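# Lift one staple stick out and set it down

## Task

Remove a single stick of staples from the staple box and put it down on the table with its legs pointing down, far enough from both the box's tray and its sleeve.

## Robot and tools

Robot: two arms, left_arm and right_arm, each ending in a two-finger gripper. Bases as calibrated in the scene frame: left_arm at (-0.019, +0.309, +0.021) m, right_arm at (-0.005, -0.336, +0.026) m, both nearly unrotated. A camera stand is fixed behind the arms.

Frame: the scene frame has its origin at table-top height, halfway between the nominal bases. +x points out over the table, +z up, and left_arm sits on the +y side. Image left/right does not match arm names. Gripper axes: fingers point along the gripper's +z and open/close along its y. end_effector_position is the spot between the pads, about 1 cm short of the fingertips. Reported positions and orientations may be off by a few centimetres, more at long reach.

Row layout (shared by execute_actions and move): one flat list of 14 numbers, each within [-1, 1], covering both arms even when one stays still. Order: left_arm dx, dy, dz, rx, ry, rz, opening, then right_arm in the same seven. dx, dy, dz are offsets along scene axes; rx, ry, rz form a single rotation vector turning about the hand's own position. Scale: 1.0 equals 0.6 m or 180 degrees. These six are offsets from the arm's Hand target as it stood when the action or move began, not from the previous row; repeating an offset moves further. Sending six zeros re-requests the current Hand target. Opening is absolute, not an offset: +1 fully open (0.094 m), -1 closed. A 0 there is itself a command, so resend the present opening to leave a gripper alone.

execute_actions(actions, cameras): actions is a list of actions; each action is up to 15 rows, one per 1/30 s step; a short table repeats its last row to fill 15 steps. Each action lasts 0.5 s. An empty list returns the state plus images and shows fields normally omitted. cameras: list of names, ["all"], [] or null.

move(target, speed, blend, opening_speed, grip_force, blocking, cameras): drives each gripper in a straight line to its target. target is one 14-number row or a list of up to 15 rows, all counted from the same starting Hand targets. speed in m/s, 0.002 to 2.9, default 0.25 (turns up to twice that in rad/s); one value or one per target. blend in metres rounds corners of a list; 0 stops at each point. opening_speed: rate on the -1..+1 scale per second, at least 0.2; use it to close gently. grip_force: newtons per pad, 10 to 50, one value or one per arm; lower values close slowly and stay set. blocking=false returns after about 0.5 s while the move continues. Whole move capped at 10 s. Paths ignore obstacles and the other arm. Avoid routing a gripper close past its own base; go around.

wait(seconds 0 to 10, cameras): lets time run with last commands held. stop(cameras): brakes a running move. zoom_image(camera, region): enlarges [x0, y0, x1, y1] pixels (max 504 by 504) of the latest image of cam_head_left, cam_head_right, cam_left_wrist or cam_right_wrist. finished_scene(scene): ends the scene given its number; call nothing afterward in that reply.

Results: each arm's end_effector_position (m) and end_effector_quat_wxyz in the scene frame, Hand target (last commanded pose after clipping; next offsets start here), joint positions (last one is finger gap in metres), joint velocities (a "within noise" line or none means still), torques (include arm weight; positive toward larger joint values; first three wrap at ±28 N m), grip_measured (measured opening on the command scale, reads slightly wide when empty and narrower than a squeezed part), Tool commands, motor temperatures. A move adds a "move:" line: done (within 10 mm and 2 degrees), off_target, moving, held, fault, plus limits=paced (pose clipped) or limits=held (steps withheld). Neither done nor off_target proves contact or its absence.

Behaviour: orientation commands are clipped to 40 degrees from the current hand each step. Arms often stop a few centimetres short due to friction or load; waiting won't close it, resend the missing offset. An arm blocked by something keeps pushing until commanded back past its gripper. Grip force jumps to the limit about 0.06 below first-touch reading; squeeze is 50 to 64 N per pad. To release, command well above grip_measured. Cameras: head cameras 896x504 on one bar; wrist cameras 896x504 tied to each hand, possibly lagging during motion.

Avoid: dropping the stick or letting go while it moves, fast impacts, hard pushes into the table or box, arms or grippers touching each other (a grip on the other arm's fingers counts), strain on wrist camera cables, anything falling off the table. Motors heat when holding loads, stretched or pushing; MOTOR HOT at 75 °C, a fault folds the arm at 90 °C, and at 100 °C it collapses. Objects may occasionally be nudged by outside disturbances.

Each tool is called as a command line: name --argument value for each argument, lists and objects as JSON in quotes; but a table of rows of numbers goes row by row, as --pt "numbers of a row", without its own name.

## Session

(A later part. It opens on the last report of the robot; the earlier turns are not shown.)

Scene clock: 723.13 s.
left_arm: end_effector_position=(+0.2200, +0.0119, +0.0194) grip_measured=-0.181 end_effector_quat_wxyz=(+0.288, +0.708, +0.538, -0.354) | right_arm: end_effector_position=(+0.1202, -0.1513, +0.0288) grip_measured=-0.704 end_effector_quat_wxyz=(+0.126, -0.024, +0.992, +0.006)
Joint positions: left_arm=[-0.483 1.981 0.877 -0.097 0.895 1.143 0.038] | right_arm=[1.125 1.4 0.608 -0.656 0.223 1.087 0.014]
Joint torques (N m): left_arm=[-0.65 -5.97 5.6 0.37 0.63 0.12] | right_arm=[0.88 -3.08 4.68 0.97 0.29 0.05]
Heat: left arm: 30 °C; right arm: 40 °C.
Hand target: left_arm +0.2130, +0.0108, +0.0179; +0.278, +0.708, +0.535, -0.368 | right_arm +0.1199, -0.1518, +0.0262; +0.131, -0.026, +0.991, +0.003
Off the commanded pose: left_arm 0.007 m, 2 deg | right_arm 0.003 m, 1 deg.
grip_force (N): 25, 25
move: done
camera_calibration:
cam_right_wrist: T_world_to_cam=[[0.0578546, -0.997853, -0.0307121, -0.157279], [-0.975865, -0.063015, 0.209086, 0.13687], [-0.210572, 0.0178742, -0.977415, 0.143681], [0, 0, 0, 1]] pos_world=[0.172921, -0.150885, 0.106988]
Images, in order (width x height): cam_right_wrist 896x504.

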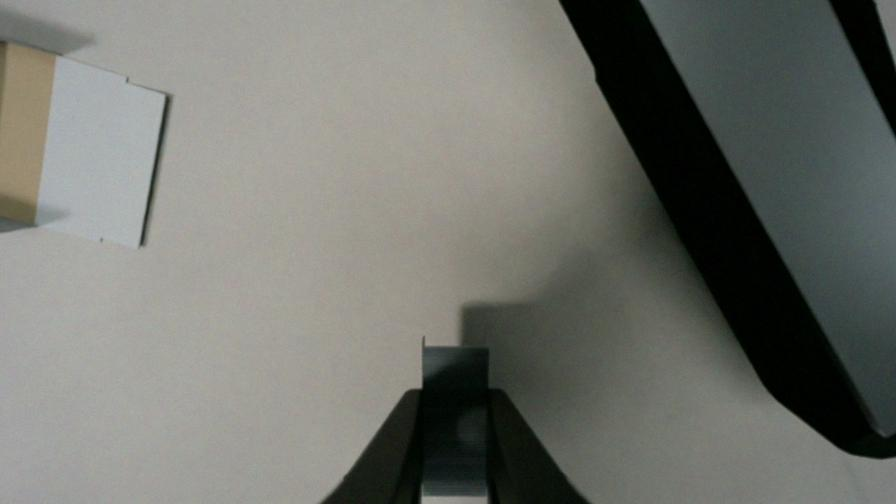

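move --target '[0,0,0,0,0,0,-0.3, 0,0,-0.013,0,0,0,-0.85]' --speed 0.03 --cameras '["cam_right_wrist"]'

zoom_image --camera "cam_right_wrist" --region '[340, 280, 560, 504]'

Scene clock: 727.47 s.
left_arm: end_effector_position=(+0.2200, +0.0119, +0.0194) grip_measured=-0.181 end_effector_quat_wxyz=(+0.288, +0.708, +0.538, -0.354) | right_arm: end_effector_position=(+0.1204, -0.1508, +0.0213) grip_measured=-0.704 end_effector_quat_wxyz=(+0.127, -0.024, +0.992, +0.007)
Joint positions: left_arm=[-0.483 1.981 0.877 -0.097 0.895 1.143 0.038] | right_arm=[1.125 1.421 0.59 -0.615 0.223 1.087 0.014]
Joint torques (N m): left_arm=[-0.49 -6.06 5.59 0.39 0.66 0.11] | right_arm=[0.88 -3.11 4.53 1 0.28 0.05]
Heat: left arm: 30 °C; right arm: 40 °C.
Hand target: left_arm +0.2130, +0.0108, +0.0179; +0.278, +0.708, +0.535, -0.368 | right_arm +0.1199, -0.1518, +0.0183; +0.131, -0.026, +0.991, +0.003
Off the commanded pose: left_arm 0.007 m, 2 deg | right_arm 0.003 m, 1 deg.
grip_force (N): 25, 25
move: done
camera_calibration:
cam_right_wrist: T_world_to_cam=[[0.057793, -0.997813, -0.0320854, -0.156962], [-0.975997, -0.0632308, 0.208402, 0.138699], [-0.209975, 0.0192711, -0.977517, 0.136597], [0, 0, 0, 1]] pos_world=[0.173123, -0.150481, 0.099585]
Images, in order (width x height): cam_right_wrist 896x504.

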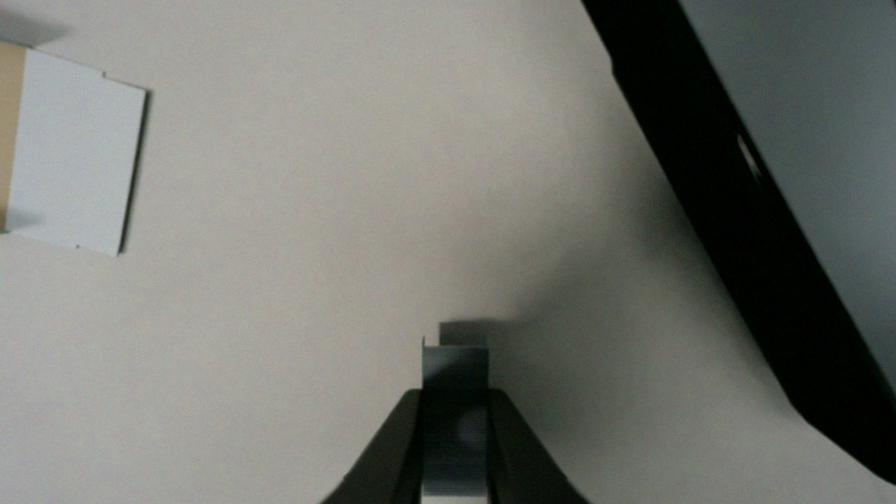

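Scaled by 2.250 from the camera's 896x504 image, which has a finer 1280x720 frame.

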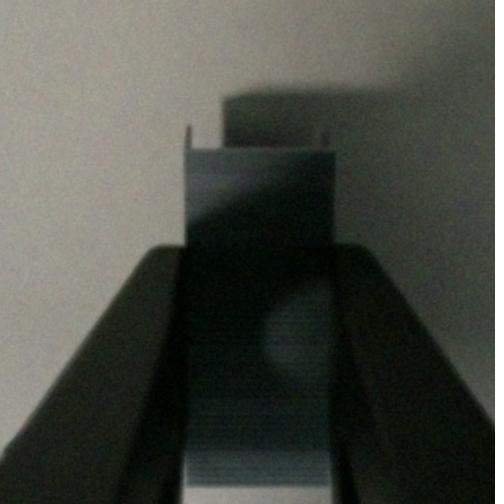

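move --target '[0,0,0,0,0,0,-0.3, 0,0,-0.01,0,0,0,-0.85]' --speed 0.03 --cameras '["cam_right_wrist"]'

zoom_image --camera "cam_right_wrist" --region '[340, 280, 560, 504]'

Scene clock: 732.63 s.
left_arm: end_effector_position=(+0.2200, +0.0119, +0.0194) grip_measured=-0.181 end_effector_quat_wxyz=(+0.288, +0.708, +0.538, -0.354) | right_arm: end_effector_position=(+0.1211, -0.1493, +0.0167) grip_measured=-0.704 end_effector_quat_wxyz=(+0.128, -0.024, +0.991, +0.010)
Joint positions: left_arm=[-0.483 1.981 0.877 -0.097 0.895 1.143 0.038] | right_arm=[1.125 1.436 0.579 -0.583 0.223 1.087 0.014]
Joint torques (N m): left_arm=[-0.54 -5.89 5.46 0.37 0.66 0.16] | right_arm=[0.88 -2.92 4.27 1 0.28 0.05]
Heat: left arm: 30 °C; right arm: 40 °C.
Hand target: left_arm +0.2130, +0.0108, +0.0179; +0.278, +0.708, +0.535, -0.368 | right_arm +0.1199, -0.1517, +0.0124; +0.131, -0.026, +0.991, +0.003
Off the commanded pose: left_arm 0.007 m, 2 deg | right_arm 0.005 m, 1 deg.
grip_force (N): 25, 25
move: done
camera_calibration:
cam_right_wrist: T_world_to_cam=[[0.0579397, -0.997603, -0.0378436, -0.15556], [-0.976541, -0.0645098, 0.205441, 0.140265], [-0.20739, 0.0250526, -0.977937, 0.132806], [0, 0, 0, 1]] pos_world=[0.17353, -0.149466, 0.0951729]
Images, in order (width x height): cam_right_wrist 896x504.

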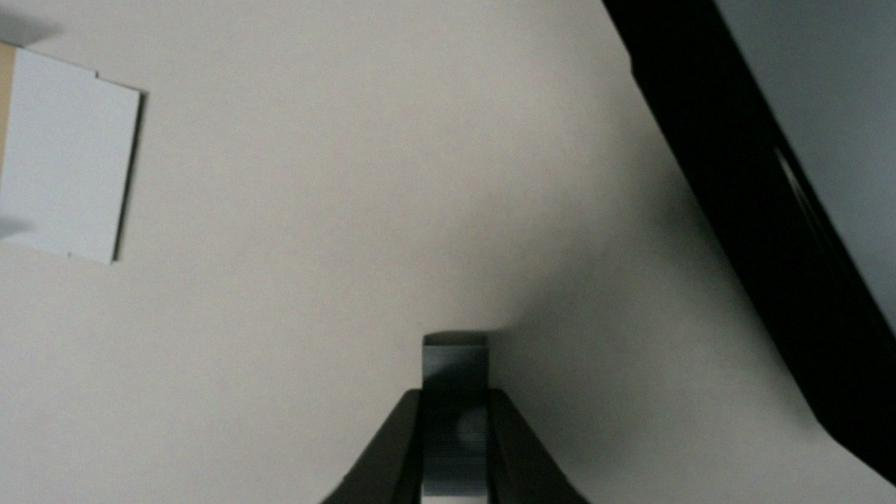

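Scaled by 2.250 from the camera's 896x504 image, which has a finer 1280x720 frame.

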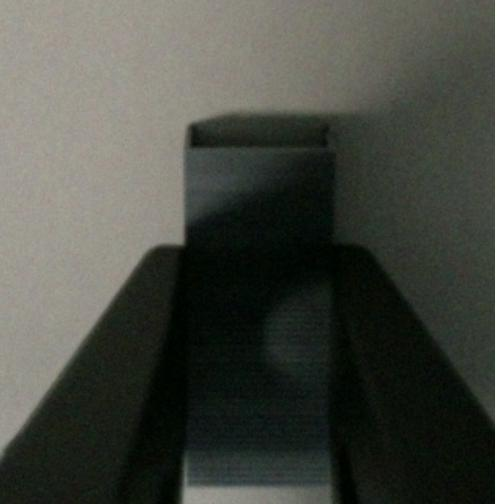

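move --target '[0,0,0,0,0,0,-0.3, 0,0,-0.007,0,0,0,-0.85]' --speed 0.03 --cameras '["cam_right_wrist"]'

zoom_image --camera "cam_right_wrist" --region '[340, 280, 560, 504]'

Scene clock: 736.50 s.
left_arm: end_effector_position=(+0.2200, +0.0119, +0.0194) grip_measured=-0.181 end_effector_quat_wxyz=(+0.288, +0.708, +0.538, -0.354) | right_arm: end_effector_position=(+0.1225, -0.1480, +0.0162) grip_measured=-0.704 end_effector_quat_wxyz=(+0.131, -0.023, +0.991, +0.011)
Joint positions: left_arm=[-0.483 1.981 0.877 -0.097 0.895 1.143 0.038] | right_arm=[1.125 1.44 0.578 -0.572 0.227 1.087 0.014]
Joint torques (N m): left_arm=[-0.83 -5.96 5.44 0.41 0.7 0.11] | right_arm=[0.87 -2.51 3.7 1.16 0.24 0.05]
Heat: left arm: 30 °C; right arm: 40 °C.
Hand target: left_arm +0.2130, +0.0108, +0.0179; +0.278, +0.708, +0.535, -0.368 | right_arm +0.1199, -0.1517, +0.0082; +0.131, -0.026, +0.991, +0.003
Off the commanded pose: left_arm 0.007 m, 2 deg | right_arm 0.009 m, 1 deg.
grip_force (N): 25, 25
move: done
camera_calibration:
cam_right_wrist: T_world_to_cam=[[0.0575984, -0.997496, -0.0410368, -0.154235], [-0.977813, -0.064659, 0.199249, 0.142054], [-0.201403, 0.02865, -0.979089, 0.132366], [0, 0, 0, 1]] pos_world=[0.174445, -0.148456, 0.0949649]
Images, in order (width x height): cam_right_wrist 896x504.

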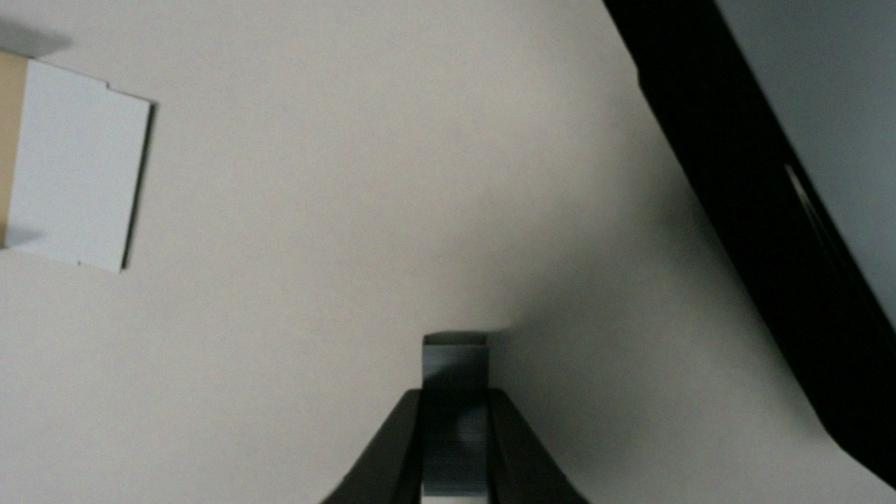

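Scaled by 2.250 from the camera's 896x504 image, which has a finer 1280x720 frame.

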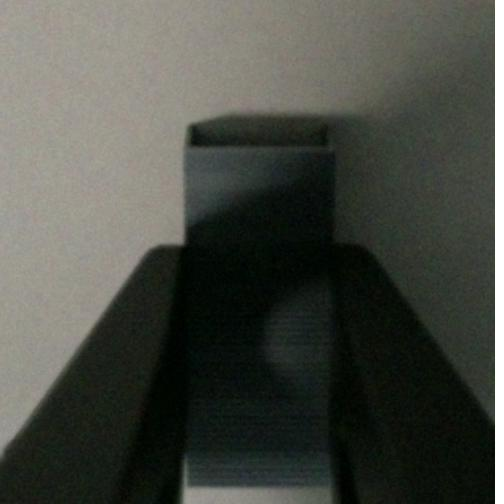

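move --pt "0 0 0 0 0 0 -0.3 0.003 0.004 0.008 0 0 0 -0.6" --pt "0 0 0 0 0 0 -0.3 0.003 0.004 0.09 0 0 0 -0.5" --speed 0.05 --opening_speed 0.3 --cameras '["cam_right_wrist"]'

zoom_image --camera "cam_right_wrist" --region '[340, 250, 590, 474]'

Scene clock: 744.63 s.
left_arm: end_effector_position=(+0.2200, +0.0119, +0.0194) grip_measured=-0.181 end_effector_quat_wxyz=(+0.288, +0.708, +0.538, -0.354) | right_arm: end_effector_position=(+0.1200, -0.1535, +0.0541) grip_measured=-0.501 end_effector_quat_wxyz=(+0.123, -0.025, +0.992, -0.005)
Joint positions: left_arm=[-0.483 1.981 0.877 -0.097 0.895 1.143 0.038] | right_arm=[1.125 1.356 0.69 -0.806 0.227 1.087 0.023]
Joint torques (N m): left_arm=[-0.59 -5.83 5.45 0.39 0.63 0.14] | right_arm=[0.54 -4.81 6.8 0.64 0.23 0.01]
Heat: left arm: 30 °C; right arm: 40 °C.
Hand target: left_arm +0.2130, +0.0108, +0.0179; +0.278, +0.708, +0.535, -0.368 | right_arm +0.1217, -0.1493, +0.0622; +0.131, -0.026, +0.991, +0.003
Off the commanded pose: left_arm 0.007 m, 2 deg | right_arm 0.009 m, 1 deg.
grip_force (N): 25, 25
move: done
camera_calibration:
cam_right_wrist: T_world_to_cam=[[0.0571854, -0.99833, -0.0082134, -0.159912], [-0.974683, -0.0576083, 0.216041, 0.131577], [-0.216153, -0.0043489, -0.97635, 0.165693], [0, 0, 0, 1]] pos_world=[0.173206, -0.151344, 0.132035]
Images, in order (width x height): cam_right_wrist 896x504.

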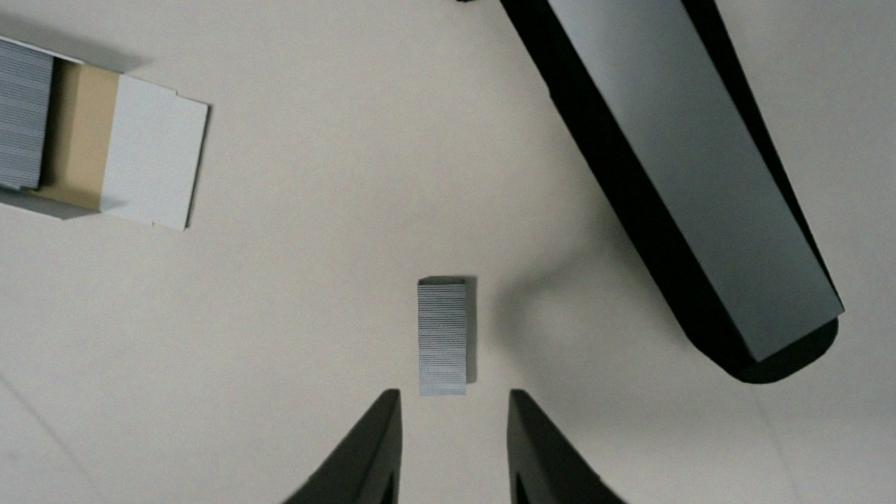

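Scaled by 2.016 from the camera's 896x504 image, which has a finer 1280x720 frame.

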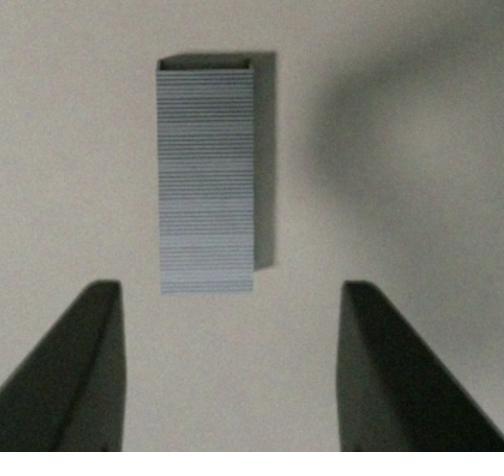

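move --pt "0.005 0.001 0.002 0 0 0 0.3 0 0 0.02 0 0 0 -0.5" --pt "0.03 0.1 0.09 0 0 0 0.3 0 -0.02 0.06 0 0 0 -0.5" --speed 0.1 --opening_speed 0.5 --grip_force 50 --cameras '["all"]'

Scene clock: 751.53 s.
left_arm: end_effector_position=(+0.2290, +0.0742, +0.0549) grip_measured=+0.298 end_effector_quat_wxyz=(+0.263, +0.711, +0.546, -0.357) | right_arm: end_effector_position=(+0.1181, -0.1631, +0.0896) grip_measured=-0.501 end_effector_quat_wxyz=(+0.124, -0.030, +0.992, -0.005)
Joint positions: left_arm=[-0.294 1.885 0.976 -0.599 0.918 1.471 0.061] | right_arm=[1.114 1.258 0.77 -0.978 0.227 1.067 0.023]
Joint torques (N m): left_arm=[0.5 -7.87 7.34 -0.2 0.89 0.17] | right_arm=[-0.92 -4.25 7.25 0.66 0.2 -0.06]
Heat: left arm: 30 °C; right arm: 40 °C.
Hand target: left_arm +0.2311, +0.0708, +0.0720; +0.279, +0.708, +0.535, -0.368 | right_arm +0.1217, -0.1613, +0.0982; +0.131, -0.026, +0.991, +0.003
Off the commanded pose: left_arm 0.017 m, 3 deg | right_arm 0.009 m, 1 deg.
move: off_target (left_arm)
camera_calibration:
cam_left_wrist: T_world_to_cam=[[-0.967339, 0.253424, 0.00562744, 0.206758], [0.220139, 0.850878, -0.477017, -0.0491584], [-0.125676, -0.460199, -0.878876, 0.20405], [0, 0, 0, 1]] pos_world=[0.23647, 0.0833339, 0.154721]
cam_right_wrist: T_world_to_cam=[[0.0658102, -0.997805, -0.00742456, -0.170112], [-0.974539, -0.0658705, 0.214326, 0.120273], [-0.214345, -0.00686934, -0.976734, 0.199314], [0, 0, 0, 1]] pos_world=[0.171128, -0.160447, 0.167636]

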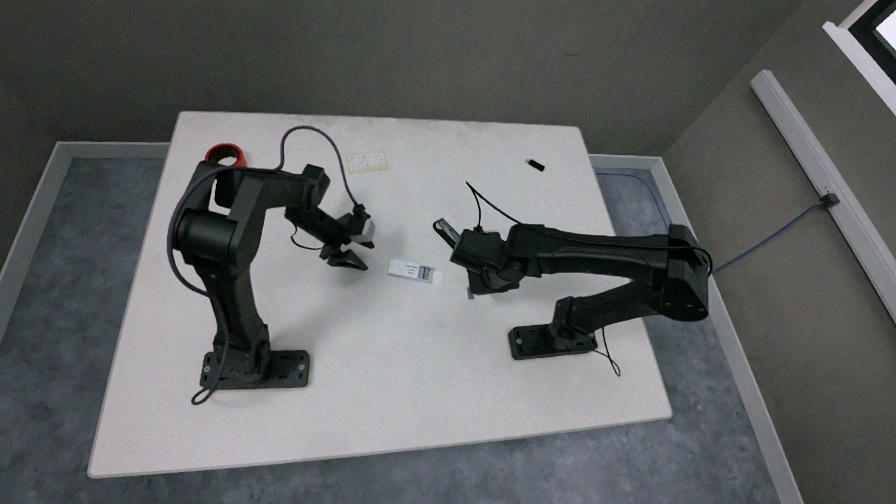

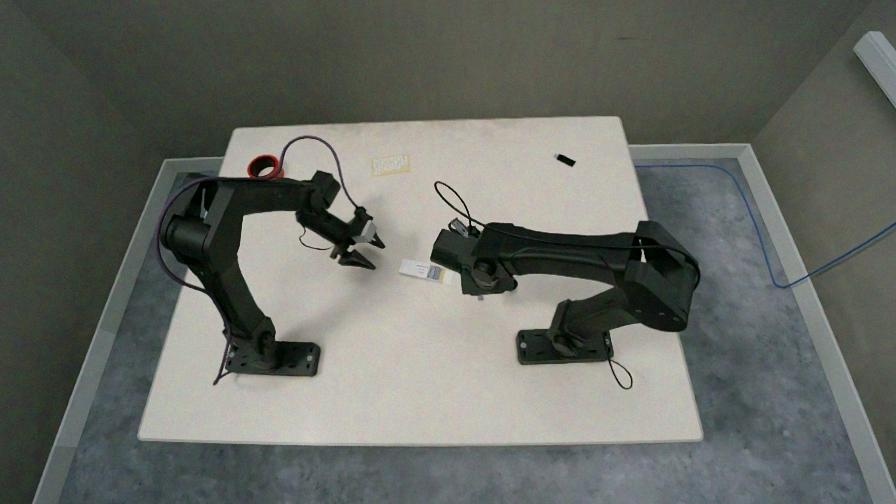

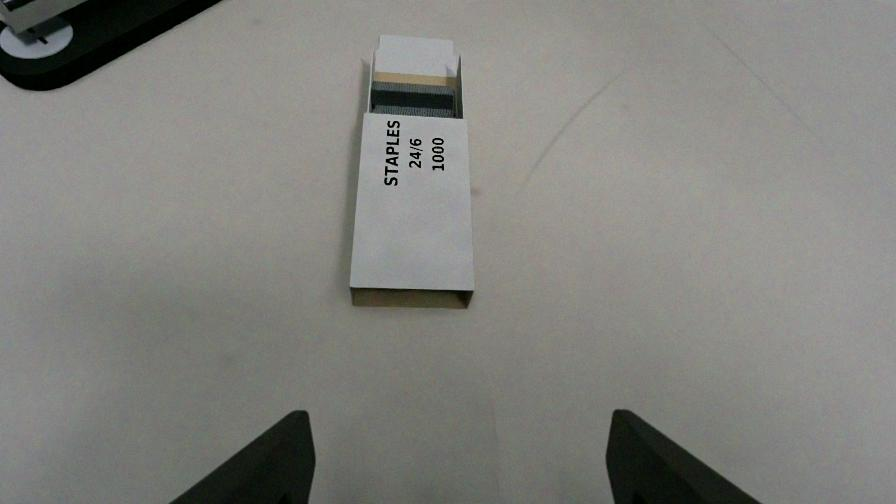

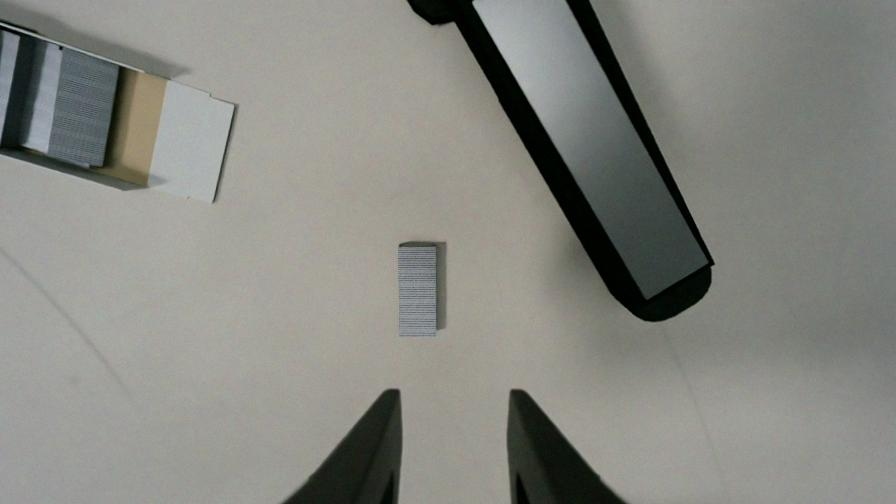

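finished_scene --scene 1

The scene is finished: the task was done.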